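## Task

Every shelf spot has a lot number marked on the shelf edge directly beneath it, and several spots may carry the same number. Bring one cardboard box from lot 451 and one from lot 434 to the desk so that no part of either box overhangs the desk edge. All other cardboard boxes must stay on their own shelves. A lot with no box in the storeroom is skipped. The robot must not tip over or finish leaning, or the task fails.

## Robot and tools

Robot: a simulated Hello Robot Stretch 3 with one arm. It has a two-wheeled base (0.33 m long, 0.34 m wide, rounded back) that turns about a point between the drive wheels, 0.05 m behind the front edge; a mast with a lift; and a telescoping arm that points to the robot's RIGHT. The base cannot slide sideways, so moving the gripper forward or back means driving the base. With the arm in and the wrist folded, turning sweeps a 0.28 m radius; an unfolded level wrist reaches past that.

Frames: the base frame sits on the floor midway between the wheels, x forward, y left, z up, in metres. hand_pose is reported in it, located where the closed fingertips meet. The odometry frame is the base frame at scene start; base_odometry counts wheel rotation only (slip looks like travel), heading in rad, left positive, -3.142 to 3.142.

Tool move: one action per call. Either "base" and/or "joints" (plus optional "speeds", "pace", "contact_limits"), or "servos": "reboot" on its own. Also "cameras" (list from head_camera, nav_camera, wrist_camera, all; [] for none) and "blocking" (true/omitted waits until everything rests; false returns within about 0.5 s while motion continues). "base" holds exactly one key: translate_m (relative drive, metres, forward positive, -3 to 3) or rotate_rad (relative turn, radians, left positive, -6.4 to 6.4); these are offsets from the last reported base position. "joints" holds absolute targets by name: lift_m 0 to 1.1; arm_m 0 to 0.52 (extension); wrist_yaw_rad -1.345 to 4.42 (0 along the arm, positive toward the front); wrist_pitch_rad -1.57 to 0.451 (0 level, negative tips fingers down); wrist_roll_rad -2.911 to 2.918; gripper_m -0.089 to 0.179 (larger is wider); head_pan_rad -3.953 to 1.73 (0 forward, -1.57 along the arm); head_tilt_rad -1.53 to 0.419 (negative looks down). "pace" is "default" or "max"; "speeds" gives per-motion top speeds instead. Default/max: translate 0.12/0.30 m/s, rotate 0.76/1.90 rad/s, lift 0.11/0.15 m/s, arm 0.14/0.40 m/s. The base is capped at 0.10 m/s and 0.63 rad/s unless lift_m<0.30, arm_m<0.03 and wrist_yaw_rad>2.54. Unknown keys make a call invalid; out-of-range values get it refused, and a refusal or an unrequested stop cancels the remaining move, wait and finished_scene calls of that reply. A move with no action just reports state and images (including the scene number).

contact_limits: arm_m takes an effort percent 1 to 100 (negative sense when retracting); lift_m takes {"down": n, "up": n} (1 to 100; below about 12 may halt in free motion); translate_m and rotate_rad take an effort limit on either wheel, active only in that move. Without one the base has no contact stop.

wait(seconds 0 to 10, cameras) returns state, ending early when running motions settle. stop brakes all your motions; braked ones report "stopped" and may keep pressing. zoom_image(camera, region [x0,y0,x1,y1], at most 504 by 504 px) enlarges part of the newest image. finished_scene(scene) ends the scene; nothing may follow it in that reply.

Results: "move" reads done or the worst status. Statuses: moving, done, off_target (rested away from target, maybe still pushing), stopped, contact_stop (that joint goes slack), time_out, torque_fault (wrist/head servo off until reboot). on_its_own lists uncommanded behaviour; "held at" is a target, not a reading. motor_effort is percent with the peak in brackets; positive wheel effort pushes forward. lidar_m: 12 distances from the base origin, sector 1 straight ahead, counter-clockwise (4 left, 7 behind, 10 right), plane 0.17 m high; "-" means nothing or too close. wrist_depth_mm and head_depth_mm are 7x7 grids of median depth. base_tilt in degrees, forward/right positive, about 4 degrees bias. turned_by_imu beats turned_by_wheels when they differ over 0.15 rad. head_camera images arrive rotated (turn clockwise 90 degrees to view upright); nav_camera needs a counter-clockwise quarter turn.

Gripping: command gripper_m below the box width to hold, at least 0.05 above it (or fully open) to release; the reading does not confirm a grasp. Re-send to re-squeeze if it slips.

Cautions: before folding the wrist (yaw to 3.0) or unfolding, put lift_m between 0.32 and 0.95, pitch -0.4, roll near 0; folded, lift may go to 0.25. With yaw below -0.4 keep pitch at -0.5 or lower. Wrist, head and uncapped base push without stopping and can fault. Pushing a fixed object with the gripper above about 0.45 m, or driving while the gripper is caught, can topple the robot; back off if tilt appears. Avoid dropping boxes, releasing them while moving, hitting things hard or knocking other boxes off shelves. A joint omitted after its motion may still push toward an old target.

Each tool is called after "Call:" as name([rows], argument=value, ...), one row to a line, values as JSON.

## Session

Call:
move(cameras=["nav_camera"])

Call:
move(joints={"head_pan_rad": -1.57, "head_tilt_rad": -0.3}, pace="max", cameras=["nav_camera"])

Call:
move(joints={"head_pan_rad": -3.14, "head_tilt_rad": -0.3}, pace="max", cameras=["nav_camera"])

Call:
move(joints={"head_pan_rad": 1.4, "head_tilt_rad": -0.3}, pace="max", cameras=["nav_camera"])

Scene clock: 0.00 s.
base_odometry: x=+0.000 y=+0.000 heading=+0.000
turned_by_wheels: +0.000
turned_by_imu: +0.000
base_tilt: forward=-0.3 right=-1.3
lidar_m: 0.73 0.73 0.85 1.53 2.66 1.26 1.01 1.11 1.82 1.63 1.40 0.83
head_depth_mm: 802 792 784 776 768 761 757 / 774 765 758 751 744 737 730 / 748 740 734 728 721 715 708 / 724 715 710 705 699 694 687 / 702 695 689 684 679 672 667 / 681 673 667 664 658 652 648 / 661 655 652 644 640 634 631
base_status: not commanded
joint_positions: lift_m=+0.374 arm_m=+0.001 wrist_yaw_rad=+3.009 wrist_pitch_rad=-0.462 wrist_roll_rad=+0.000 gripper_m=+0.037 head_pan_rad=+0.000 head_tilt_rad=-0.003
joint_status: not commanded
measured_speeds: all 0
motor_effort: left_wheel=-0.4 right_wheel=+0.1 lift_m=+22.4 arm_m=-2.9 wrist_yaw_rad=-1.0 wrist_pitch_rad=+1.9 wrist_roll_rad=-0.1 gripper_m=+0.3 head_pan_rad=+1.2 head_tilt_rad=+6.7
hand_pose: x=+0.0076 y=+0.0712 z=+0.3774 quat_wxyz=(+0.207, +0.697, +0.116, +0.676) (m; base frame)
wrist_depth_mm: - 138 - - - 859 - / - 151 - - - 975 - / - 167 922 - - 937 - / 840 775 203 821 806 791 762 / 698 671 212 657 648 671 666 / 590 599 126 579 128 582 578 / 522 546 287 355 507 509 509
pictures: nav_camera (sideways)
camera_calibration:
nav_camera: T_world_to_cam=[[-0.0233498, 0.0170467, 0.999582, -1.25828], [0.00969844, -0.999804, 0.017277, 0.0275711], [0.99968, 0.0100978, 0.0231799, -0.0831342], [0, 0, 0, 1]] pos_world=[0.0534596, 0.0498547, 1.25921]

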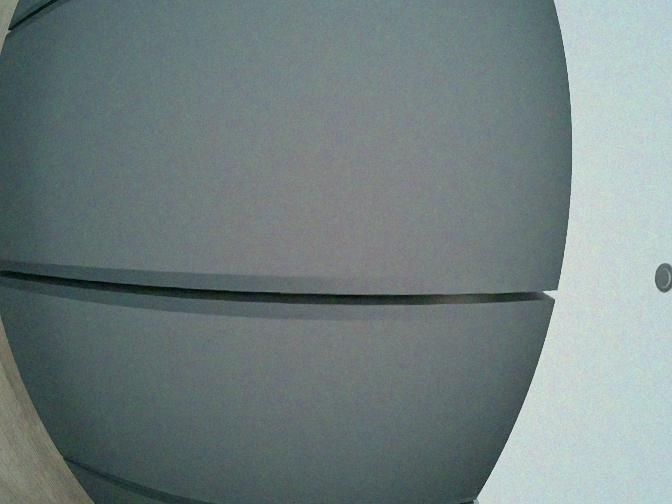

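Scene clock: 2.07 s.
move: done
base_odometry: x=+0.000 y=+0.000 heading=+0.000
turned_by_wheels: +0.000
turned_by_imu: +0.000
base_tilt: forward=-0.4 right=-1.1
lidar_m: 0.72 0.72 0.85 1.53 2.66 1.25 1.01 1.11 1.81 1.62 1.39 0.83
head_depth_mm: 1810 1819 1885 1985 2438 2034 1562 / 1914 2055 2119 2180 2179 1994 1551 / 1846 1980 2080 2195 2304 1950 1556 / 1711 1921 2022 2140 2135 1899 1536 / 1422 1485 1555 1658 1768 1815 1527 / 1605 1800 1919 2016 2053 1893 1524 / 1642 1769 1874 1952 1910 1844 1531
base_status: not commanded
joint_positions: lift_m=+0.374 arm_m=+0.001 wrist_yaw_rad=+3.009 wrist_pitch_rad=-0.462 wrist_roll_rad=+0.000 gripper_m=+0.037 head_pan_rad=-1.578 head_tilt_rad=-0.301
joint_status: all done
measured_speeds: translate_m=+0.000 rotate_rad=+0.000 lift_m=+0.000 arm_m=+0.000 wrist_yaw_rad=+0.000 wrist_pitch_rad=+0.000 wrist_roll_rad=+0.000 head_pan_rad=+0.024 head_tilt_rad=+0.000
motor_effort: left_wheel=-0.7(1.0) right_wheel=+0.1(1.2) lift_m=+23.0(24.0) arm_m=-6.2(6.5) wrist_yaw_rad=-0.3(2.1) wrist_pitch_rad=+1.9(2.1) wrist_roll_rad=-0.3(0.3) gripper_m=+0.5(0.8) head_pan_rad=+3.6(5.1) head_tilt_rad=-2.7(8.1)
hand_pose: x=+0.0076 y=+0.0712 z=+0.3774 quat_wxyz=(+0.207, +0.697, +0.116, +0.676) (m; base frame)
wrist_depth_mm: - 138 - - - 869 - / - 150 - - - 977 - / - 168 921 - - 951 - / 835 762 203 813 808 799 758 / 694 675 211 663 660 668 669 / 605 600 126 570 128 582 576 / 531 540 285 350 506 514 515
pictures: nav_camera (sideways)
camera_calibration:
nav_camera: T_world_to_cam=[[0.0150487, -0.271004, 0.96246, -1.20972], [-0.999882, -0.00697646, 0.0136694, 0.0384338], [0.0030101, -0.962553, -0.271077, 0.306041], [0, 0, 0, 1]] pos_world=[0.0557128, -0.0329911, 1.24674]

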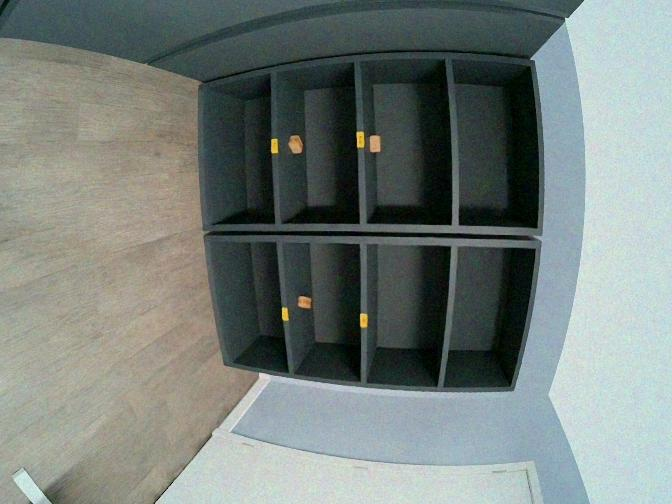

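Scene clock: 4.13 s.
move: done
base_odometry: x=+0.000 y=+0.000 heading=+0.000
turned_by_wheels: +0.000
turned_by_imu: +0.000
base_tilt: forward=-0.4 right=-1.4
lidar_m: 0.72 0.73 0.85 1.53 2.66 1.25 1.01 1.11 1.82 1.63 1.39 0.83
head_depth_mm: 1519 1599 1683 1780 1350 1802 1562 / 1470 1548 1639 1720 1341 1064 1460 / 1437 1503 1588 1675 1321 1056 1495 / 1395 1474 1548 1624 1309 995 1489 / 1361 1422 1493 1567 1303 986 1534 / 1327 1385 1452 1523 1285 940 1394 / 1294 1354 1416 1486 1286 896 1525
base_status: not commanded
joint_positions: lift_m=+0.374 arm_m=+0.001 wrist_yaw_rad=+3.009 wrist_pitch_rad=-0.462 wrist_roll_rad=+0.000 gripper_m=+0.037 head_pan_rad=-3.148 head_tilt_rad=-0.301
joint_status: all done
measured_speeds: translate_m=+0.000 rotate_rad=+0.000 lift_m=+0.000 arm_m=+0.000 wrist_yaw_rad=+0.000 wrist_pitch_rad=+0.000 wrist_roll_rad=+0.000 head_pan_rad=+0.024 head_tilt_rad=+0.000
motor_effort: left_wheel=+0.1(0.8) right_wheel=-0.2(1.1) lift_m=+23.9(24.3) arm_m=-9.7(10.1) wrist_yaw_rad=-0.1(1.5) wrist_pitch_rad=+1.9(2.0) wrist_roll_rad=+0.1(0.3) gripper_m=+0.8(0.9) head_pan_rad=+3.6(5.5) head_tilt_rad=-1.8(5.3)
hand_pose: x=+0.0076 y=+0.0712 z=+0.3774 quat_wxyz=(+0.207, +0.697, +0.116, +0.676) (m; base frame)
wrist_depth_mm: - 139 - - - 870 - / - 150 - - - 970 - / - 167 914 - - 936 - / 833 775 204 817 802 799 768 / 700 682 212 663 651 667 670 / 598 595 126 573 129 582 582 / 528 533 287 352 500 510 511
pictures: nav_camera (sideways)
camera_calibration:
nav_camera: T_world_to_cam=[[-0.270994, -0.0152658, 0.96246, -1.20799], [-0.00780395, 0.999876, 0.0136619, 0.0324685], [-0.962549, -0.0038087, -0.27108, 0.311892], [0, 0, 0, 1]] pos_world=[-0.026893, -0.0497175, 1.24674]

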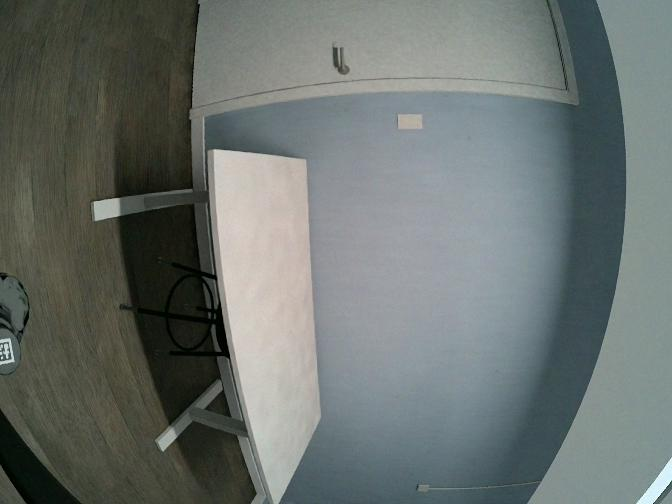

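Scene clock: 7.27 s.
move: done
base_odometry: x=+0.000 y=+0.000 heading=+0.000
turned_by_wheels: +0.000
turned_by_imu: +0.000
base_tilt: forward=-0.4 right=-1.2
lidar_m: 0.72 0.73 0.85 1.53 2.66 1.26 1.01 1.11 1.81 1.63 1.39 0.83
head_depth_mm: 927 941 958 976 997 1022 1039 / 1072 1097 1115 1141 1176 1206 1230 / 1282 1317 1349 1384 1426 1464 1450 / 2461 2558 1689 1748 1830 1850 1528 / 2392 2495 2629 2789 2814 2007 1534 / 2329 2380 2534 2682 2710 1963 1524 / 2225 2321 2407 2510 2611 1975 1512
base_status: not commanded
joint_positions: lift_m=+0.374 arm_m=+0.001 wrist_yaw_rad=+3.009 wrist_pitch_rad=-0.462 wrist_roll_rad=+0.000 gripper_m=+0.037 head_pan_rad=+1.408 head_tilt_rad=-0.301
joint_status: all done
measured_speeds: translate_m=+0.000 rotate_rad=+0.000 lift_m=+0.000 arm_m=+0.000 wrist_yaw_rad=+0.000 wrist_pitch_rad=+0.000 wrist_roll_rad=+0.000 head_pan_rad=-0.024 head_tilt_rad=+0.000
motor_effort: left_wheel=-0.1(0.8) right_wheel=+0.4(1.1) lift_m=+24.3(24.7) arm_m=-12.6(13.4) wrist_yaw_rad=-0.5(1.6) wrist_pitch_rad=+1.9(2.1) wrist_roll_rad=-0.2(0.3) gripper_m=+0.6(1.1) head_pan_rad=-3.3(7.3) head_tilt_rad=+0.5(3.8)
hand_pose: x=+0.0076 y=+0.0712 z=+0.3774 quat_wxyz=(+0.207, +0.697, +0.116, +0.676) (m; base frame)
wrist_depth_mm: - 138 - - - 871 - / - 151 - - - 971 - / - 167 916 - - 934 - / 841 772 203 804 809 796 758 / 692 674 210 667 657 673 671 / 605 596 126 569 129 578 575 / 529 538 288 354 503 514 509
pictures: nav_camera (sideways)
camera_calibration:
nav_camera: T_world_to_cam=[[0.0270016, 0.270073, 0.962461, -1.2098], [0.988961, -0.147548, 0.0136578, 0.0263571], [0.145698, 0.951468, -0.271075, 0.305163], [0, 0, 0, 1]] pos_world=[-0.0378612, 0.0402696, 1.24674]

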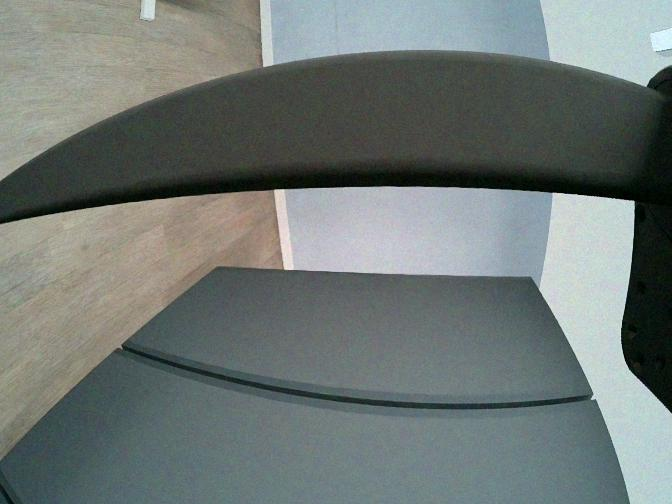

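Call:
move(joints={"head_pan_rad": -1.37, "head_tilt_rad": -0.33}, pace="max", cameras=["head_camera"])

Call:
zoom_image(camera="head_camera", region=[340, 0, 640, 250])

Call:
zoom_image(camera="head_camera", region=[340, 250, 640, 504])

Scene clock: 35.17 s.
move: done
base_odometry: x=+0.000 y=+0.000 heading=+0.000
turned_by_wheels: +0.000
turned_by_imu: +0.000
base_tilt: forward=-0.1 right=-1.3
lidar_m: 0.72 0.72 0.85 1.52 2.66 1.26 1.01 1.12 1.81 1.63 1.39 0.83
head_depth_mm: 1676 1888 2009 2119 2230 1881 1522 / 1679 1882 1979 2130 2196 1873 1516 / 1419 1573 1580 1761 2028 1848 1497 / 1729 1843 1956 1972 1881 1846 1499 / 1759 1834 1956 2083 2168 1845 1487 / 1766 1829 1937 2052 2158 1828 1486 / 1746 1821 1911 2032 1995 1810 1478
base_status: not commanded
joint_positions: lift_m=+0.374 arm_m=+0.001 wrist_yaw_rad=+3.009 wrist_pitch_rad=-0.462 wrist_roll_rad=+0.000 gripper_m=+0.037 head_pan_rad=-1.378 head_tilt_rad=-0.330
joint_status: all done
measured_speeds: translate_m=+0.000 rotate_rad=+0.000 lift_m=+0.000 arm_m=+0.000 wrist_yaw_rad=+0.000 wrist_pitch_rad=+0.000 wrist_roll_rad=+0.000 head_pan_rad=+0.024 head_tilt_rad=+0.000
motor_effort: left_wheel=-0.5(0.8) right_wheel=+0.2(1.4) lift_m=+24.6(25.4) arm_m=-12.9(13.3) wrist_yaw_rad=+0.5(1.4) wrist_pitch_rad=+1.9(2.0) wrist_roll_rad=-0.2(0.4) gripper_m=+0.5(1.0) head_pan_rad=+3.5(5.2) head_tilt_rad=-3.5(6.8)
hand_pose: x=+0.0076 y=+0.0712 z=+0.3774 quat_wxyz=(+0.207, +0.697, +0.116, +0.676) (m; base frame)
wrist_depth_mm: - 139 - - - 864 - / - 150 - - - 965 - / - 167 920 - - 919 - / 833 762 203 808 801 786 761 / 694 674 212 666 649 676 668 / 601 598 126 572 128 587 574 / 530 538 288 352 501 512 509
pictures: head_camera (sideways)
camera_calibration:
head_camera: T_world_to_cam=[[-0.0977902, 0.2597, -0.960725, 1.26643], [0.986536, 0.152452, -0.0592071, 0.0706688], [0.131088, -0.95358, -0.271112, 0.307656], [0, 0, 0, 1]] pos_world=[0.013797, -0.0462903, 1.30428]

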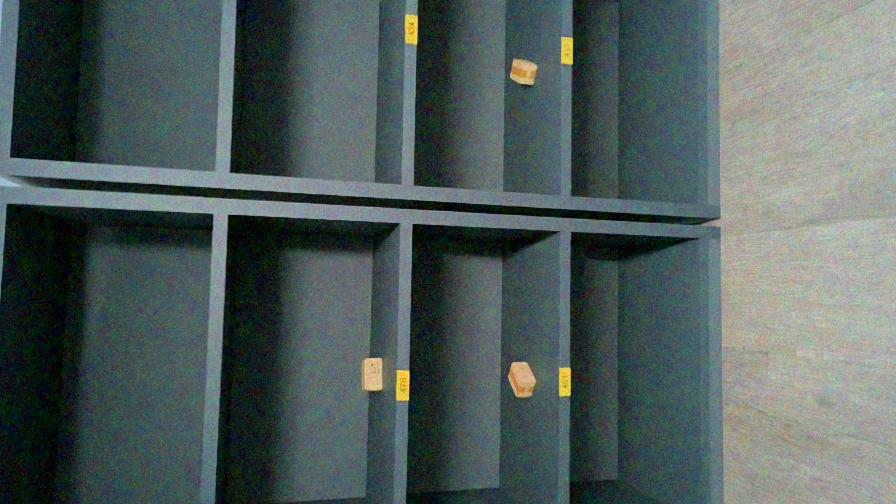

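Scaled by 1.680 from the camera's 896x504 image, which has a finer 1280x720 frame.

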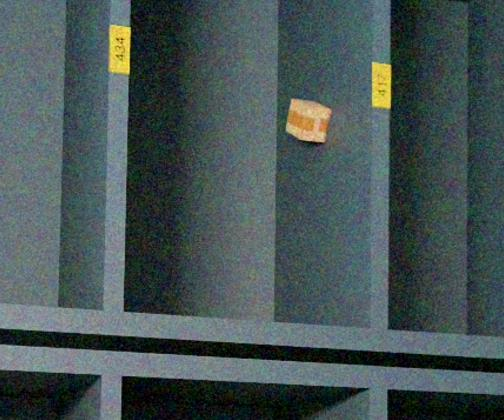

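Scaled by 1.680 from the camera's 896x504 image, which has a finer 1280x720 frame.

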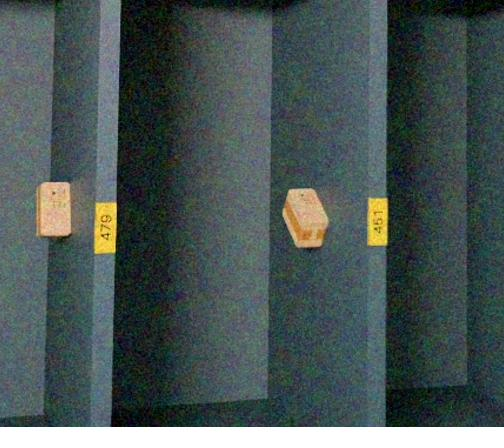

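Call:
zoom_image(camera="head_camera", region=[500, 350, 590, 410])

Call:
zoom_image(camera="head_camera", region=[350, 345, 430, 410])

Call:
zoom_image(camera="head_camera", region=[500, 20, 590, 100])

Scaled by 5.600 from the camera's 896x504 image, which has a finer 1280x720 frame.

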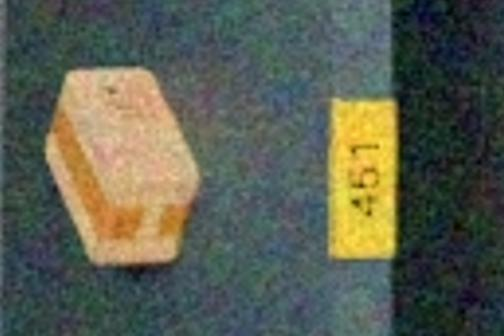

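Scaled by 6.300 from the camera's 896x504 image, which has a finer 1280x720 frame.

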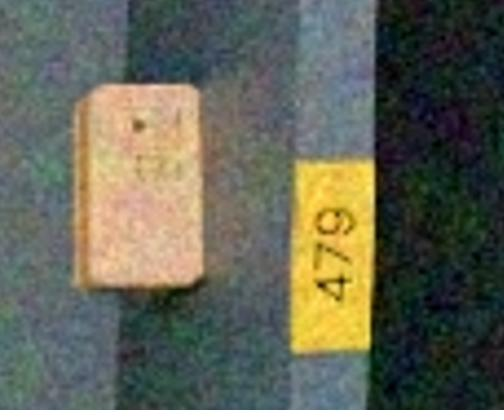

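Scaled by 5.600 from the camera's 896x504 image, which has a finer 1280x720 frame.

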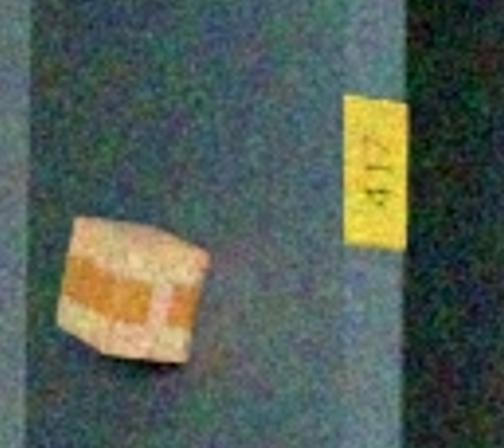

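Call:
move(base={"rotate_rad": -1.122}, joints={"lift_m": 0.28}, pace="max")

Call:
move(base={"translate_m": 1.15}, joints={"head_pan_rad": -1.57, "head_tilt_rad": -0.6}, pace="max")

Call:
move(base={"rotate_rad": 1.328}, joints={"lift_m": 0.55}, pace="max", cameras=["head_camera"])

Scene clock: 80.23 s.
move: done
base_odometry: x=+0.000 y=+0.000 heading=-1.122
turned_by_wheels: -1.122
turned_by_imu: -1.100
base_tilt: forward=-0.2 right=-1.3
lidar_m: 1.55 0.86 0.73 0.72 0.83 1.38 2.65 1.64 1.01 1.11 1.75 1.63
head_depth_mm: 1293 1352 1415 1474 1274 895 1382 / 1349 1415 1470 1545 1620 972 1512 / 1390 1449 1536 1601 1697 1795 1514 / 1454 1525 1589 1688 1796 1843 1492 / 1521 1599 1673 1782 1892 1898 1496 / 1590 1680 1774 1876 2007 1917 1485 / 1679 1781 1895 2014 2145 1891 1462
base_status: done
joint_positions: lift_m=+0.280 arm_m=+0.001 wrist_yaw_rad=+3.009 wrist_pitch_rad=-0.463 wrist_roll_rad=+0.000 gripper_m=+0.037 head_pan_rad=-1.370 head_tilt_rad=-0.330
joint_status: all done
measured_speeds: all 0
motor_effort: left_wheel=+5.1(14.6) right_wheel=-8.0(14.2) lift_m=+30.4(31.4) arm_m=-12.0(13.3) wrist_yaw_rad=+0.1(1.6) wrist_pitch_rad=+2.1(2.2) wrist_roll_rad=+0.1(0.3) gripper_m=+0.4(1.0) head_pan_rad=+3.2(4.0) head_tilt_rad=-2.3(4.1)
hand_pose: x=+0.0076 y=+0.0711 z=+0.2828 quat_wxyz=(+0.208, +0.697, +0.117, +0.676) (m; base frame)
wrist_depth_mm: - 139 - - - - - / - 151 161 - - - - / 849 167 210 793 767 762 749 / 682 625 203 661 660 646 646 / 566 558 212 538 537 543 541 / 487 297 126 285 129 472 470 / 262 267 247 258 400 416 418
pictures: none

Scene clock: 85.43 s.
move: done
base_odometry: x=+0.499 y=-1.036 heading=-1.122
turned_by_wheels: +0.000
turned_by_imu: +0.000
base_tilt: forward=-0.3 right=-1.2
lidar_m: 0.85 0.55 0.47 0.47 0.53 0.89 3.75 1.75 1.80 1.46 0.67 0.82
head_depth_mm: 1441 1572 1727 1910 1892 1492 1244 / 1469 1591 1754 1984 1876 1489 1244 / 1488 1644 1815 2025 1854 1473 1238 / 1552 1682 1862 2095 1823 1483 1229 / 1555 1672 1852 2073 1775 1473 1219 / 1208 1314 1484 1487 1649 1419 1218 / 1234 1319 1083 1405 1145 1379 1184
base_status: done
joint_positions: lift_m=+0.280 arm_m=+0.001 wrist_yaw_rad=+3.009 wrist_pitch_rad=-0.463 wrist_roll_rad=+0.000 gripper_m=+0.037 head_pan_rad=-1.570 head_tilt_rad=-0.600
joint_status: all done
measured_speeds: all 0
motor_effort: left_wheel=+1.6(16.2) right_wheel=+2.3(10.8) lift_m=+26.1(31.3) arm_m=-9.3(13.0) wrist_yaw_rad=+0.0(2.1) wrist_pitch_rad=+2.1(2.3) wrist_roll_rad=+0.1(0.3) gripper_m=+0.2(1.0) head_pan_rad=-2.6(4.2) head_tilt_rad=+4.3(7.1)
hand_pose: x=+0.0076 y=+0.0711 z=+0.2827 quat_wxyz=(+0.208, +0.697, +0.117, +0.676) (m; base frame)
wrist_depth_mm: - 139 - - 461 450 434 / - 150 161 - 499 - 463 / - 167 176 - 572 - - / 671 622 197 629 614 - - / 569 561 211 536 535 544 539 / 489 296 126 285 129 471 468 / 262 268 247 258 398 415 415
pictures: none

Scene clock: 88.17 s.
move: done
base_odometry: x=+0.499 y=-1.036 heading=+0.206
turned_by_wheels: +1.328
turned_by_imu: +1.306
base_tilt: forward=-0.3 right=-1.3
lidar_m: 0.47 0.48 0.65 1.66 2.23 1.74 1.80 0.74 0.67 0.96 0.65 0.49
head_depth_mm: 784 865 915 605 1035 883 1069 / 781 861 911 628 1101 883 1144 / 777 853 900 622 1094 873 1136 / 775 855 779 615 1089 870 1134 / 776 852 871 609 1082 863 1126 / 771 852 857 604 1072 857 1120 / 773 847 843 596 1065 854 1114
base_status: done
joint_positions: lift_m=+0.550 arm_m=+0.001 wrist_yaw_rad=+3.009 wrist_pitch_rad=-0.463 wrist_roll_rad=+0.000 gripper_m=+0.037 head_pan_rad=-1.570 head_tilt_rad=-0.599
joint_status: all done
measured_speeds: all 0
motor_effort: left_wheel=-6.7(13.9) right_wheel=+7.0(13.8) lift_m=+27.8(33.7) arm_m=-12.9(13.0) wrist_yaw_rad=+0.5(1.7) wrist_pitch_rad=+2.1(2.3) wrist_roll_rad=-0.2(0.3) gripper_m=+0.4(1.0) head_pan_rad=-2.6(3.5) head_tilt_rad=+2.4(3.8)
hand_pose: x=+0.0076 y=+0.0710 z=+0.5526 quat_wxyz=(+0.208, +0.697, +0.117, +0.676) (m; base frame)
wrist_depth_mm: - 139 - - - - - / - 151 - - - - - / - 167 - - - - - / - - 204 - - - - / 925 938 212 895 877 882 - / 820 806 126 777 129 778 - / 716 730 286 703 676 686 -
pictures: head_camera (sideways)
camera_calibration:
head_camera: T_world_to_cam=[[-0.0466632, 0.519591, -0.85314, 1.1258], [0.997497, -0.0211772, -0.0674566, 0.0813148], [-0.053117, -0.854153, -0.517303, 0.629143], [0, 0, 0, 1]] pos_world=[0.00484047, -0.0458508, 1.29141]

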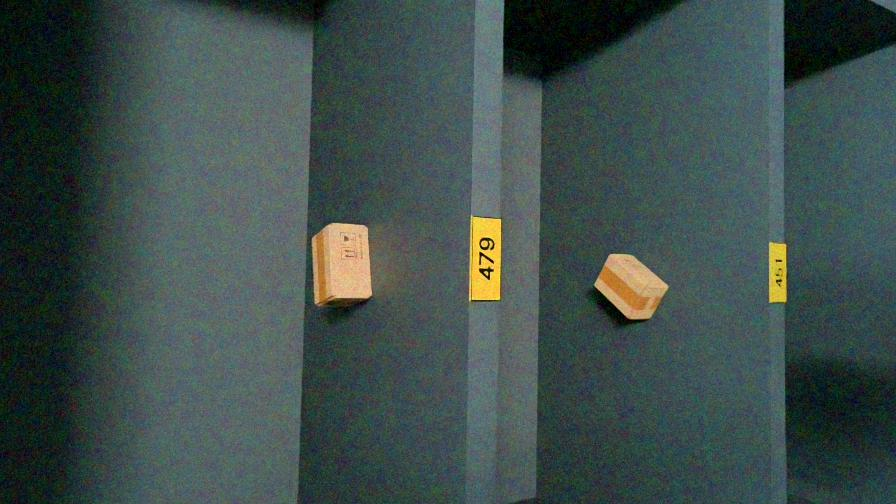

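Call:
zoom_image(camera="head_camera", region=[570, 220, 800, 340])

Call:
move(joints={"wrist_yaw_rad": 0.0, "gripper_m": 0.179, "lift_m": 0.62}, pace="max")

Call:
move(joints={"wrist_pitch_rad": -0.2}, pace="max", cameras=["wrist_camera"])

Scaled by 2.191 from the camera's 896x504 image, which has a finer 1280x720 frame.

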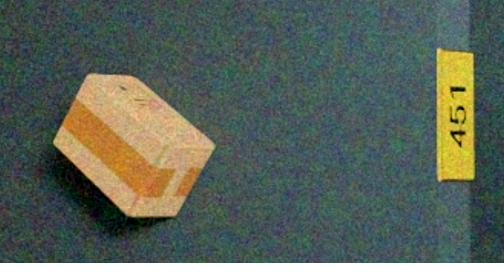

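Scene clock: 98.00 s.
move: done
base_odometry: x=+0.499 y=-1.036 heading=+0.206
turned_by_wheels: +0.000
turned_by_imu: +0.000
base_tilt: forward=-0.2 right=-1.1
lidar_m: 0.47 0.48 0.65 1.65 2.24 1.75 1.80 0.73 0.67 0.96 0.65 0.49
head_depth_mm: 788 864 917 606 1034 884 1069 / 781 861 908 628 1103 878 1141 / 776 857 900 622 1100 875 1143 / 779 857 776 615 1087 873 1130 / 774 852 870 609 1080 867 1124 / 773 845 860 603 1074 860 1123 / 770 843 845 596 1063 853 1119
base_status: not commanded
joint_positions: lift_m=+0.620 arm_m=+0.001 wrist_yaw_rad=+0.003 wrist_pitch_rad=-0.463 wrist_roll_rad=+0.000 gripper_m=+0.179 head_pan_rad=-1.570 head_tilt_rad=-0.599
joint_status: all done
measured_speeds: all 0
motor_effort: left_wheel=-6.1(7.2) right_wheel=+6.1(7.8) lift_m=+23.1(33.0) arm_m=-11.5(13.2) wrist_yaw_rad=-4.1(8.0) wrist_pitch_rad=+2.1(2.3) wrist_roll_rad=-0.1(0.3) gripper_m=+1.1(83.4) head_pan_rad=-2.9(3.2) head_tilt_rad=+0.1(1.9)
hand_pose: x=-0.0208 y=-0.3640 z=+0.6226 quat_wxyz=(+0.689, +0.164, -0.688, -0.162) (m; base frame)
wrist_depth_mm: - 672 - - - - - / - - - 458 - - 530 / - - - - - - - / - - - - - - 328 / - 142 - - - - - / - 126 - - - - - / - - - - - - 105
pictures: none

Scene clock: 98.87 s.
move: done
base_odometry: x=+0.499 y=-1.036 heading=+0.206
turned_by_wheels: +0.000
turned_by_imu: +0.000
base_tilt: forward=-0.3 right=-1.2
lidar_m: 0.47 0.48 0.65 1.65 2.23 1.75 1.80 0.74 0.67 0.96 0.65 0.49
head_depth_mm: 784 861 919 605 1030 883 1072 / 784 858 908 628 1108 879 1142 / 779 857 897 621 1093 878 1105 / 778 857 773 614 1085 870 1125 / 775 849 870 609 1082 862 1078 / 775 848 857 603 1067 860 1115 / 766 844 845 596 1066 857 1114
base_status: not commanded
joint_positions: lift_m=+0.620 arm_m=+0.001 wrist_yaw_rad=+0.003 wrist_pitch_rad=-0.222 wrist_roll_rad=+0.000 gripper_m=+0.179 head_pan_rad=-1.570 head_tilt_rad=-0.599
joint_status: all done
measured_speeds: all 0
motor_effort: left_wheel=-6.6(7.1) right_wheel=+7.2(7.7) lift_m=+25.9(26.1) arm_m=-10.8(11.6) wrist_yaw_rad=-3.3(4.2) wrist_pitch_rad=+3.7(4.4) wrist_roll_rad=-0.2(0.3) gripper_m=+0.4(0.9) head_pan_rad=-2.3(2.8) head_tilt_rad=-0.4(0.6)
hand_pose: x=-0.0207 y=-0.3902 z=+0.6787 quat_wxyz=(+0.703, +0.080, -0.702, -0.078) (m; base frame)
wrist_depth_mm: - - - - - - - / - 685 - - - - - / - - - - - 706 - / - - - 488 - - - / - 142 - - - - - / - 126 - - - - - / - - - - - - 105
pictures: wrist_camera
camera_calibration:
wrist_camera: T_world_to_cam=[[-0.998855, -0.0443809, -0.0178554, -0.0191784], [-0.00200509, 0.41176, -0.91129, 0.811595], [0.047796, -0.910211, -0.411378, 0.0912391], [0, 0, 0, 1]] pos_world=[-0.02189, -0.251987, 0.77679]

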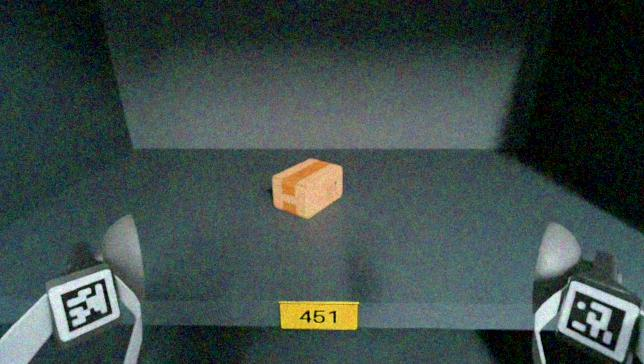

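Call:
zoom_image(camera="wrist_camera", region=[250, 140, 370, 230])

Scaled by 4.200.

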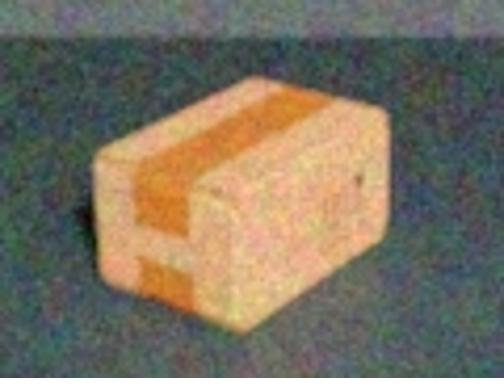

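Call:
move(base={"translate_m": 0.214}, joints={"wrist_pitch_rad": -0.5, "lift_m": 0.60})

Call:
move(joints={"wrist_yaw_rad": -0.61, "arm_m": 0.26}, cameras=["wrist_camera"])

Scene clock: 153.60 s.
move: done
base_odometry: x=+0.709 y=-0.992 heading=+0.206
turned_by_wheels: +0.000
turned_by_imu: +0.000
base_tilt: forward=-0.2 right=-1.3
lidar_m: 0.25 0.26 0.35 0.90 2.08 1.93 2.01 0.82 0.89 0.82 0.37 0.27
head_depth_mm: 780 857 907 605 1112 886 1144 / 777 855 907 598 1111 879 1140 / 773 852 901 593 1101 876 1134 / 774 845 885 589 1091 868 1134 / 770 844 876 609 1082 865 1120 / 762 828 806 603 1007 838 965 / 590 595 603 567 628 744 817
base_status: done
joint_positions: lift_m=+0.600 arm_m=+0.001 wrist_yaw_rad=+0.003 wrist_pitch_rad=-0.511 wrist_roll_rad=+0.000 gripper_m=+0.179 head_pan_rad=-1.570 head_tilt_rad=-0.599
joint_status: all done
measured_speeds: all 0
motor_effort: left_wheel=+0.8(10.7) right_wheel=+11.1(12.4) lift_m=+30.2(32.5) arm_m=-6.2(8.8) wrist_yaw_rad=-2.6(4.7) wrist_pitch_rad=+1.6(5.1) wrist_roll_rad=+0.0(0.3) gripper_m=+0.4(1.0) head_pan_rad=-1.7(3.0) head_tilt_rad=-2.8(3.8)
hand_pose: x=-0.0209 y=-0.3573 z=+0.5924 quat_wxyz=(+0.685, +0.180, -0.683, -0.178) (m; base frame)
wrist_depth_mm: - - - - - 410 - / - - - - - - - / - - - - - 320 326 / 346 319 324 322 320 319 322 / 347 142 - - - - 806 / 123 126 - - - - - / 333 423 - - - - 105
pictures: none

Scene clock: 156.73 s.
move: done
base_odometry: x=+0.709 y=-0.992 heading=+0.206
turned_by_wheels: +0.000
turned_by_imu: +0.000
base_tilt: forward=-0.3 right=-1.1
lidar_m: 0.25 0.26 0.35 0.90 2.08 1.92 2.01 0.82 0.89 0.82 0.37 0.27
head_depth_mm: 779 860 911 604 1110 887 1150 / 780 856 910 597 1104 880 497 / 774 851 899 592 1096 557 554 / 771 850 888 588 1089 576 1083 / 770 844 874 610 1082 866 1123 / 761 834 806 604 1004 837 1073 / 590 596 603 565 628 743 817
base_status: not commanded
joint_positions: lift_m=+0.600 arm_m=+0.260 wrist_yaw_rad=-0.607 wrist_pitch_rad=-0.512 wrist_roll_rad=+0.000 gripper_m=+0.179 head_pan_rad=-1.570 head_tilt_rad=-0.599
joint_status: all done
measured_speeds: all 0
motor_effort: left_wheel=+0.6(1.2) right_wheel=+11.2(11.8) lift_m=+27.6(30.7) arm_m=+13.5(14.8) wrist_yaw_rad=-2.2(6.6) wrist_pitch_rad=+1.7(1.8) wrist_roll_rad=+0.1(0.3) gripper_m=+0.5(1.0) head_pan_rad=-2.0(2.8) head_tilt_rad=-4.3(4.9)
hand_pose: x=-0.1422 y=-0.5787 z=+0.5922 quat_wxyz=(+0.600, -0.033, -0.706, -0.376) (m; base frame)
wrist_depth_mm: - - - - - - - / - - - - - - - / - - 272 271 - 319 326 / 300 296 285 272 289 285 285 / 254 244 251 247 246 246 250 / - 144 218 216 214 214 804 / 186 190 192 191 190 194 105
pictures: wrist_camera
camera_calibration:
wrist_camera: T_world_to_cam=[[-0.840059, 0.541732, -0.0287656, 0.217713], [0.37281, 0.537967, -0.756045, 0.844682], [-0.394099, -0.645846, -0.653887, 0.123649], [0, 0, 0, 1]] pos_world=[-0.0832846, -0.492495, 0.725733]

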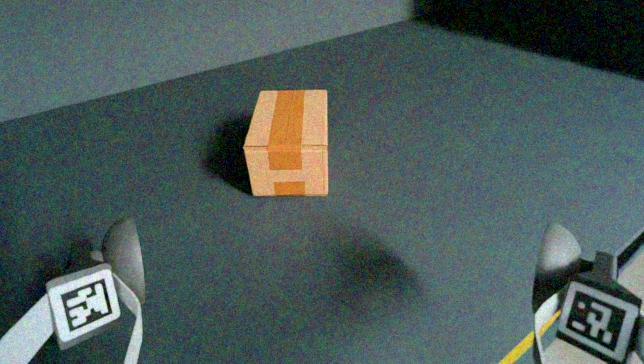

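Call:
move(joints={"arm_m": 0.333, "lift_m": 0.573}, contact_limits={"arm_m": 35})

Call:
move(base={"translate_m": -0.05}, joints={"arm_m": 0.401}, speeds={"arm_m": 0.08, "translate_m": 0.06}, contact_limits={"arm_m": 35}, cameras=["wrist_camera"])

Scene clock: 177.53 s.
move: done
base_odometry: x=+0.709 y=-0.992 heading=+0.206
turned_by_wheels: +0.000
turned_by_imu: +0.000
base_tilt: forward=-0.3 right=-1.1
lidar_m: 0.25 0.26 0.35 0.90 2.07 1.92 2.01 0.82 0.89 0.82 0.37 0.27
head_depth_mm: 781 858 908 603 1111 889 1153 / 776 855 907 597 1105 880 1096 / 775 850 898 592 1099 616 1085 / 774 849 882 615 1089 631 1128 / 771 847 871 610 1078 865 1122 / 760 835 805 603 1004 838 1072 / 589 594 604 566 627 745 821
base_status: not commanded
joint_positions: lift_m=+0.573 arm_m=+0.333 wrist_yaw_rad=-0.607 wrist_pitch_rad=-0.512 wrist_roll_rad=+0.000 gripper_m=+0.179 head_pan_rad=-1.570 head_tilt_rad=-0.600
joint_status: all done
measured_speeds: all 0
motor_effort: left_wheel=+0.9(1.2) right_wheel=+11.1(11.8) lift_m=+23.1(26.8) arm_m=+13.0(15.0) wrist_yaw_rad=-2.8(4.1) wrist_pitch_rad=+1.8(1.9) wrist_roll_rad=+0.3(0.3) gripper_m=+0.7(0.9) head_pan_rad=-1.9(2.3) head_tilt_rad=-5.4(6.2)
contact_limits: arm_m 35 (drawing in: default 31, maximum 55; extending or still: default 40, maximum 69)
hand_pose: x=-0.1423 y=-0.6516 z=+0.5652 quat_wxyz=(+0.599, -0.033, -0.706, -0.376) (m; base frame)
wrist_depth_mm: 300 330 - - - - - / 320 352 - - - - - / 310 295 304 209 286 294 293 / 254 254 252 186 237 245 243 / 217 215 214 206 206 210 209 / 123 178 186 185 184 183 182 / 159 162 165 164 163 162 107
pictures: none

Scene clock: 179.23 s.
move: done
base_odometry: x=+0.660 y=-1.002 heading=+0.206
turned_by_wheels: +0.000
turned_by_imu: +0.000
base_tilt: forward=-0.2 right=-1.2
lidar_m: 0.30 0.31 0.42 1.08 2.05 1.88 1.96 0.78 0.83 0.95 0.44 0.32
head_depth_mm: 781 858 905 604 1111 885 1146 / 776 857 848 596 1106 878 1092 / 778 854 894 593 1096 639 795 / 775 851 885 615 1084 721 1132 / 770 849 869 610 1081 862 1125 / 770 846 862 603 1039 860 1096 / 750 759 745 597 790 798 888
base_status: done
joint_positions: lift_m=+0.573 arm_m=+0.401 wrist_yaw_rad=-0.607 wrist_pitch_rad=-0.512 wrist_roll_rad=+0.000 gripper_m=+0.179 head_pan_rad=-1.570 head_tilt_rad=-0.600
joint_status: all done
measured_speeds: all 0
motor_effort: left_wheel=-4.7(11.6) right_wheel=-7.3(9.7) lift_m=+23.8(24.5) arm_m=+12.4(14.9) wrist_yaw_rad=-2.6(4.3) wrist_pitch_rad=+1.6(1.9) wrist_roll_rad=-0.1(0.3) gripper_m=+0.8(1.1) head_pan_rad=-2.0(2.1) head_tilt_rad=-5.3(5.6)
contact_limits: arm_m 35 (drawing in: default 31, maximum 55; extending or still: default 40, maximum 69)
hand_pose: x=-0.1423 y=-0.7196 z=+0.5652 quat_wxyz=(+0.599, -0.033, -0.706, -0.376) (m; base frame)
wrist_depth_mm: 254 282 319 - - 496 - / 271 300 334 - - - - / 283 306 304 301 296 295 293 / 254 253 252 173 238 246 243 / 217 215 215 152 204 215 208 / 122 178 187 129 131 182 182 / 159 162 162 120 156 162 107
pictures: wrist_camera
camera_calibration:
wrist_camera: T_world_to_cam=[[-0.839885, 0.541998, -0.0288332, 0.293547], [0.373115, 0.53797, -0.755892, 0.899968], [-0.394181, -0.645621, -0.654061, 0.0151217], [0, 0, 0, 1]] pos_world=[-0.0832848, -0.633495, 0.698634]

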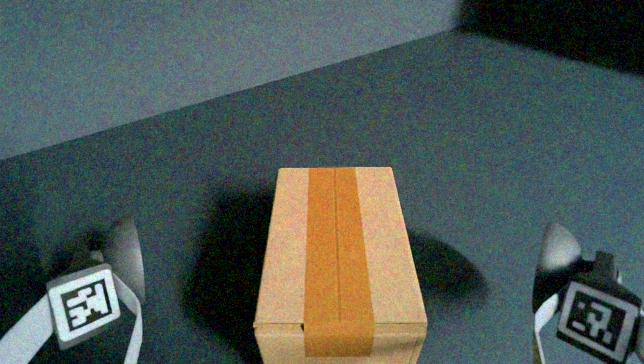

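Call:
move(joints={"gripper_m": 0.033})

Call:
move(joints={"lift_m": 0.63}, speeds={"lift_m": 0.06}, cameras=["wrist_camera"])

Scene clock: 185.40 s.
move: done
base_odometry: x=+0.660 y=-1.002 heading=+0.206
turned_by_wheels: +0.000
turned_by_imu: +0.000
base_tilt: forward=-0.3 right=-1.2
lidar_m: 0.30 0.31 0.42 1.07 2.05 1.88 1.96 0.78 0.83 0.95 0.44 0.32
head_depth_mm: 781 860 915 603 1115 884 1148 / 780 856 855 597 1100 883 1095 / 775 853 897 593 1103 639 795 / 775 852 887 616 1084 722 1129 / 771 849 872 608 1082 866 1123 / 770 845 863 603 1032 858 1097 / 749 759 744 598 790 794 890
base_status: not commanded
joint_positions: lift_m=+0.573 arm_m=+0.401 wrist_yaw_rad=-0.609 wrist_pitch_rad=-0.505 wrist_roll_rad=+0.000 gripper_m=+0.034 head_pan_rad=-1.570 head_tilt_rad=-0.600
joint_status: all done
measured_speeds: all 0
motor_effort: left_wheel=-4.6(5.2) right_wheel=-7.2(8.4) lift_m=+25.5(25.9) arm_m=+7.0(9.9) wrist_yaw_rad=-2.0(4.0) wrist_pitch_rad=+0.5(1.8) wrist_roll_rad=+0.0(0.3) gripper_m=-14.9(87.1) head_pan_rad=-1.4(2.1) head_tilt_rad=-4.4(5.6)
contact_limits: arm_m 35 (drawing in: default 31, maximum 55; extending or still: default 40, maximum 69)
hand_pose: x=-0.1430 y=-0.7203 z=+0.5666 quat_wxyz=(+0.600, -0.036, -0.706, -0.374) (m; base frame)
wrist_depth_mm: 253 282 318 - - 494 - / 269 299 332 - - - - / 288 304 310 296 303 299 297 / 258 257 256 176 242 249 246 / 220 219 155 154 153 211 211 / 191 189 131 134 128 184 184 / 169 99 159 121 128 158 163
pictures: none

Scene clock: 186.93 s.
move: done
base_odometry: x=+0.660 y=-1.002 heading=+0.206
turned_by_wheels: +0.000
turned_by_imu: +0.000
base_tilt: forward=-0.3 right=-1.3
lidar_m: 0.30 0.31 0.42 1.07 2.05 1.89 1.96 0.78 0.83 0.95 0.44 0.32
head_depth_mm: 783 861 911 604 1119 885 1150 / 778 859 853 597 1099 855 439 / 775 852 896 594 673 644 1115 / 774 848 886 616 690 823 1135 / 770 849 873 608 1077 864 1118 / 768 844 860 603 1037 860 1093 / 749 758 743 597 790 796 889
base_status: not commanded
joint_positions: lift_m=+0.630 arm_m=+0.401 wrist_yaw_rad=-0.609 wrist_pitch_rad=-0.519 wrist_roll_rad=-0.001 gripper_m=+0.034 head_pan_rad=-1.570 head_tilt_rad=-0.600
joint_status: all done
measured_speeds: all 0
motor_effort: left_wheel=-4.5(5.0) right_wheel=-6.7(8.0) lift_m=+31.9(35.0) arm_m=+5.4(7.3) wrist_yaw_rad=-1.8(3.2) wrist_pitch_rad=+3.2(3.6) wrist_roll_rad=+0.1(0.5) gripper_m=-10.3(15.3) head_pan_rad=-1.0(1.9) head_tilt_rad=-4.6(5.5)
contact_limits: arm_m 35 (drawing in: default 31, maximum 55; extending or still: default 40, maximum 69)
hand_pose: x=-0.1419 y=-0.7185 z=+0.6206 quat_wxyz=(+0.598, -0.031, -0.706, -0.379) (m; base frame)
wrist_depth_mm: 254 281 318 - - 519 - / 272 301 333 - - - - / 289 322 - - - - - / 309 327 322 320 316 315 313 / 289 286 270 171 171 279 277 / 251 257 129 144 128 244 242 / 224 100 211 120 124 212 216
pictures: wrist_camera
camera_calibration:
wrist_camera: T_world_to_cam=[[-0.838914, 0.543509, -0.0286493, 0.295876], [0.376986, 0.542304, -0.750859, 0.941657], [-0.392562, -0.640706, -0.659841, 0.0595753], [0, 0, 0, 1]] pos_world=[-0.0833896, -0.633305, 0.754838]

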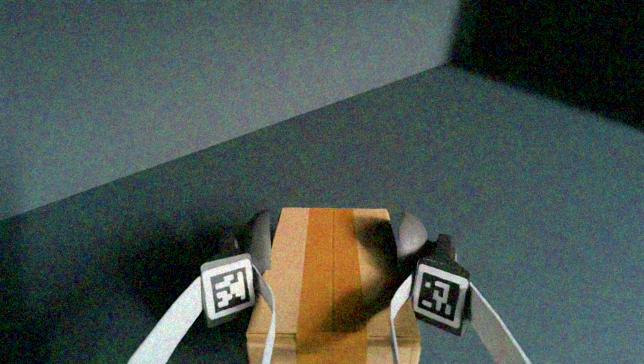

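Call:
move(joints={"gripper_m": 0.02}, cameras=["wrist_camera", "head_camera"])

Scene clock: 201.47 s.
move: done
base_odometry: x=+0.660 y=-1.002 heading=+0.206
turned_by_wheels: +0.000
turned_by_imu: +0.000
base_tilt: forward=-0.3 right=-1.3
lidar_m: 0.30 0.31 0.42 1.07 2.04 1.89 1.96 0.78 0.82 0.95 0.44 0.32
head_depth_mm: 779 862 911 603 1111 885 1142 / 776 857 850 598 1104 859 440 / 777 851 888 595 672 645 1109 / 772 849 890 615 689 821 1133 / 770 848 873 609 1076 863 1125 / 769 844 859 604 1035 859 1097 / 748 760 743 597 786 797 888
base_status: not commanded
joint_positions: lift_m=+0.630 arm_m=+0.401 wrist_yaw_rad=-0.609 wrist_pitch_rad=-0.519 wrist_roll_rad=-0.001 gripper_m=+0.021 head_pan_rad=-1.570 head_tilt_rad=-0.600
joint_status: all done
measured_speeds: all 0
motor_effort: left_wheel=-4.3(4.5) right_wheel=-7.2(7.4) lift_m=+31.4(31.8) arm_m=+0.9(1.9) wrist_yaw_rad=-0.3(1.8) wrist_pitch_rad=+3.2(3.3) wrist_roll_rad=-0.1(0.3) gripper_m=-15.1(66.8) head_pan_rad=-1.1(1.8) head_tilt_rad=-4.0(4.6)
contact_limits: arm_m 35 (drawing in: default 31, maximum 55; extending or still: default 40, maximum 69)
hand_pose: x=-0.1419 y=-0.7185 z=+0.6206 quat_wxyz=(+0.598, -0.031, -0.706, -0.379) (m; base frame)
wrist_depth_mm: 254 281 321 - - 525 - / 272 301 333 - - - - / 288 321 - - - - - / 308 327 321 320 318 314 315 / 290 287 270 171 172 280 279 / 252 256 129 144 128 245 244 / 223 99 212 120 124 214 216
pictures: head_camera (sideways), wrist_camera
camera_calibration:
head_camera: T_world_to_cam=[[-0.0466892, 0.520161, -0.852791, 1.12529], [0.997496, -0.0211159, -0.0674913, 0.0813558], [-0.0531138, -0.853807, -0.517873, 0.629846], [0, 0, 0, 1]] pos_world=[0.0048404, -0.0458481, 1.29131]
wrist_camera: T_world_to_cam=[[-0.838914, 0.543509, -0.0286493, 0.295876], [0.376986, 0.542304, -0.750859, 0.941657], [-0.392562, -0.640706, -0.659841, 0.0595753], [0, 0, 0, 1]] pos_world=[-0.0833896, -0.633305, 0.754838]

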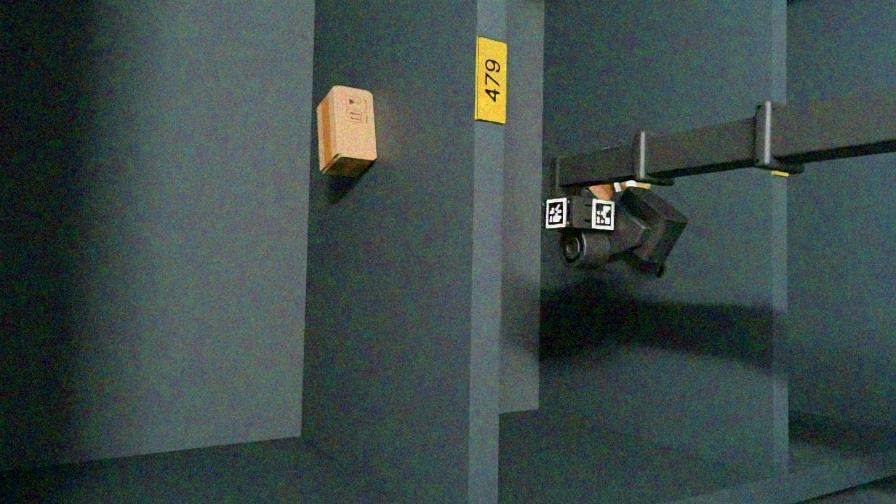

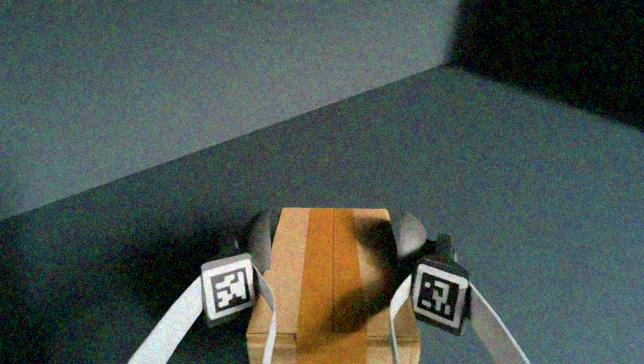

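Call:
move(joints={"arm_m": 0.0}, speeds={"arm_m": 0.2})

Call:
move(base={"rotate_rad": -1.101}, joints={"lift_m": 0.85, "head_pan_rad": -1.57, "head_tilt_rad": -0.6})

Call:
move(base={"translate_m": -1.3})

Call:
move(base={"rotate_rad": -0.47}, cameras=["head_camera", "wrist_camera"])

Scene clock: 248.27 s.
move: done
base_odometry: x=+0.660 y=-1.002 heading=+0.206
turned_by_wheels: +0.000
turned_by_imu: +0.000
base_tilt: forward=-0.4 right=-1.2
lidar_m: 0.30 0.31 0.42 1.08 2.05 1.88 1.96 0.78 0.83 0.95 0.44 0.32
head_depth_mm: 783 858 913 603 1110 887 1152 / 780 855 852 598 1105 883 1144 / 775 852 897 594 1102 876 1128 / 774 848 886 617 1089 870 1132 / 771 850 873 610 1074 865 1126 / 768 843 861 604 1041 864 1098 / 752 757 747 597 790 797 893
base_status: not commanded
joint_positions: lift_m=+0.630 arm_m=+0.001 wrist_yaw_rad=-0.609 wrist_pitch_rad=-0.520 wrist_roll_rad=-0.001 gripper_m=+0.021 head_pan_rad=-1.570 head_tilt_rad=-0.600
joint_status: all done
measured_speeds: all 0
motor_effort: left_wheel=-4.2(4.8) right_wheel=-6.6(7.6) lift_m=+30.4(31.4) arm_m=-12.0(15.0) wrist_yaw_rad=-1.9(3.2) wrist_pitch_rad=+3.1(3.3) wrist_roll_rad=+0.3(0.5) gripper_m=-15.3(15.5) head_pan_rad=-0.9(1.5) head_tilt_rad=-3.3(4.6)
hand_pose: x=-0.1419 y=-0.3181 z=+0.6206 quat_wxyz=(+0.598, -0.031, -0.706, -0.379) (m; base frame)
wrist_depth_mm: - - - - - - - / - - - - - 570 - / - - - - - - - / 329 326 - - - - - / 299 309 153 171 160 927 950 / - - 129 145 128 849 830 / - 99 - 120 122 728 739
pictures: none

Scene clock: 251.13 s.
move: done
base_odometry: x=+0.660 y=-1.002 heading=-0.895
turned_by_wheels: -1.101
turned_by_imu: -1.083
base_tilt: forward=-0.2 right=-1.1
lidar_m: 0.47 0.32 0.30 0.31 0.40 0.96 2.78 1.88 1.96 0.78 0.79 0.95
head_depth_mm: 1599 1718 1849 2051 1883 1496 1305 / 1673 1805 1994 2165 1866 1488 - / 1346 1459 1698 2196 1870 1490 315 / 1408 1501 1693 1601 1750 1471 1253 / 1439 1525 1116 1436 1548 1384 1227 / 672 716 783 869 977 1152 1190 / 616 685 746 888 996 930 1143
base_status: done
joint_positions: lift_m=+0.850 arm_m=+0.001 wrist_yaw_rad=-0.609 wrist_pitch_rad=-0.520 wrist_roll_rad=-0.001 gripper_m=+0.021 head_pan_rad=-1.570 head_tilt_rad=-0.600
joint_status: all done
measured_speeds: all 0
motor_effort: left_wheel=+7.5(11.4) right_wheel=-8.0(14.1) lift_m=+31.3(34.4) arm_m=-12.7(12.7) wrist_yaw_rad=-2.4(2.7) wrist_pitch_rad=+3.3(3.4) wrist_roll_rad=-0.1(0.4) gripper_m=-15.4(15.7) head_pan_rad=-0.6(1.2) head_tilt_rad=-3.5(4.1)
hand_pose: x=-0.1419 y=-0.3180 z=+0.8405 quat_wxyz=(+0.598, -0.031, -0.706, -0.379) (m; base frame)
wrist_depth_mm: - - - - - - - / - - - - - - - / - - - - - - - / - - - - - - - / - - 160 172 171 - - / 751 - 129 144 128 - - / - 99 126 120 122 935 960
pictures: none

Scene clock: 265.27 s.
move: done
base_odometry: x=-0.154 y=+0.012 heading=-0.895
turned_by_wheels: +0.000
turned_by_imu: -0.001
base_tilt: forward=-0.3 right=-1.1
lidar_m: 1.33 0.92 0.87 0.89 1.15 2.61 1.51 0.86 0.97 1.45 1.85 1.66
head_depth_mm: 1137 1232 1345 1135 843 1466 1310 / 1183 1298 1403 1186 864 1357 - / 1228 1343 1483 1643 1724 1480 314 / 1288 1405 1549 1737 1826 1472 1252 / 1342 1466 1643 1857 1835 1466 1219 / 1419 1561 1752 1981 1813 1455 1215 / 1495 1665 1885 2115 1802 1451 1209
base_status: done
joint_positions: lift_m=+0.850 arm_m=+0.001 wrist_yaw_rad=-0.609 wrist_pitch_rad=-0.520 wrist_roll_rad=-0.001 gripper_m=+0.021 head_pan_rad=-1.570 head_tilt_rad=-0.600
joint_status: not commanded
measured_speeds: all 0
motor_effort: left_wheel=-6.1(10.8) right_wheel=-5.0(15.0) lift_m=+26.6(31.5) arm_m=-2.1(13.4) wrist_yaw_rad=-1.5(3.1) wrist_pitch_rad=+3.3(3.4) wrist_roll_rad=+0.2(0.4) gripper_m=-15.1(15.6) head_pan_rad=+0.3(1.2) head_tilt_rad=-1.6(4.0)
hand_pose: x=-0.1419 y=-0.3180 z=+0.8405 quat_wxyz=(+0.598, -0.031, -0.706, -0.379) (m; base frame)
wrist_depth_mm: - - - - - - - / - - - - - - - / - - - - - - - / - - - - - - - / - - 159 171 164 - - / - - 129 144 128 - - / 976 99 126 120 121 919 960
pictures: none

Scene clock: 267.13 s.
move: done
base_odometry: x=-0.154 y=+0.012 heading=-1.364
turned_by_wheels: -0.470
turned_by_imu: -0.462
base_tilt: forward=-0.4 right=-1.1
lidar_m: 1.66 1.25 0.91 0.87 0.90 1.22 2.61 1.51 0.86 0.97 1.47 1.92
head_depth_mm: 1173 1291 1413 1135 907 1458 1316 / 1166 1283 1399 1123 904 1454 - / 1167 1287 1410 1112 895 1477 314 / 1161 1277 1390 1102 886 1463 1260 / 1166 1280 1396 1086 879 1399 1192 / 1157 1277 1421 1537 910 1454 1221 / 1166 1273 1409 1581 1726 1454 1209
base_status: done
joint_positions: lift_m=+0.850 arm_m=+0.001 wrist_yaw_rad=-0.609 wrist_pitch_rad=-0.520 wrist_roll_rad=-0.001 gripper_m=+0.021 head_pan_rad=-1.570 head_tilt_rad=-0.600
joint_status: not commanded
measured_speeds: all 0
motor_effort: left_wheel=+7.6(12.4) right_wheel=-9.9(13.2) lift_m=+26.2(27.3) arm_m=-1.5(2.8) wrist_yaw_rad=-1.3(2.9) wrist_pitch_rad=+3.2(3.4) wrist_roll_rad=+0.3(0.4) gripper_m=-15.1(15.4) head_pan_rad=+0.5(1.0) head_tilt_rad=-1.1(2.5)
hand_pose: x=-0.1419 y=-0.3180 z=+0.8405 quat_wxyz=(+0.598, -0.031, -0.706, -0.379) (m; base frame)
wrist_depth_mm: - - - - - - - / - - - - - - - / - - - - - - - / - - - - - - - / - - 159 171 170 - - / - - 129 144 128 - - / 981 100 126 120 122 937 944
pictures: head_camera (sideways), wrist_camera
camera_calibration:
head_camera: T_world_to_cam=[[-0.0466892, 0.520161, -0.852791, 1.12529], [0.997496, -0.0211159, -0.0674913, 0.0813558], [-0.0531138, -0.853807, -0.517873, 0.629846], [0, 0, 0, 1]] pos_world=[0.0048404, -0.0458481, 1.29131]
wrist_camera: T_world_to_cam=[[-0.838872, 0.543575, -0.0286423, 0.084567], [0.377287, 0.542706, -0.750417, 0.889321], [-0.392363, -0.64031, -0.660344, 0.461812], [0, 0, 0, 1]] pos_world=[-0.0833901, -0.232906, 0.974739]

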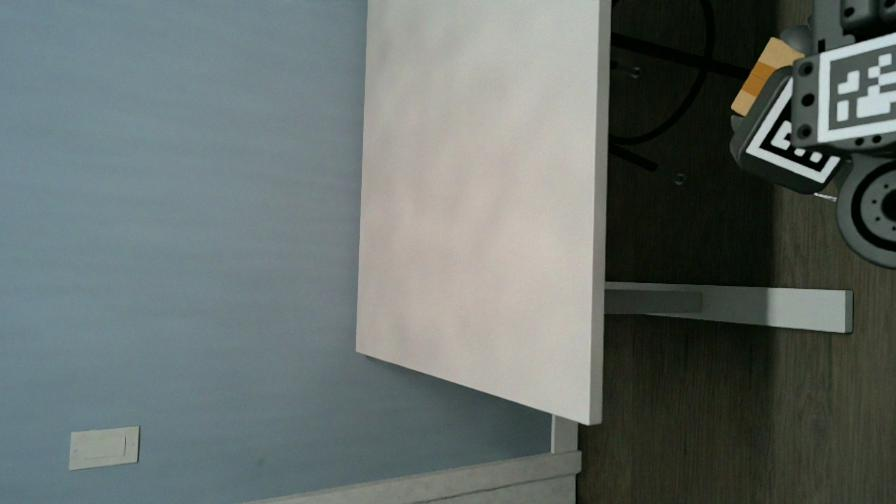

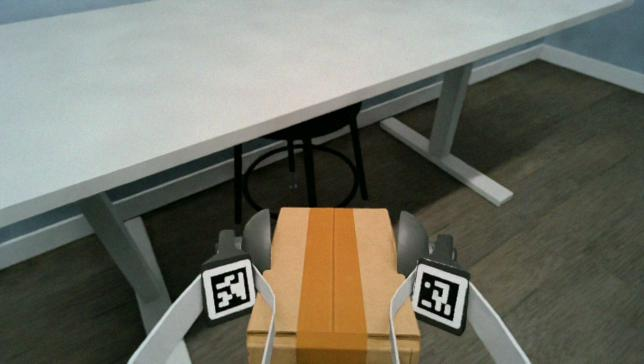

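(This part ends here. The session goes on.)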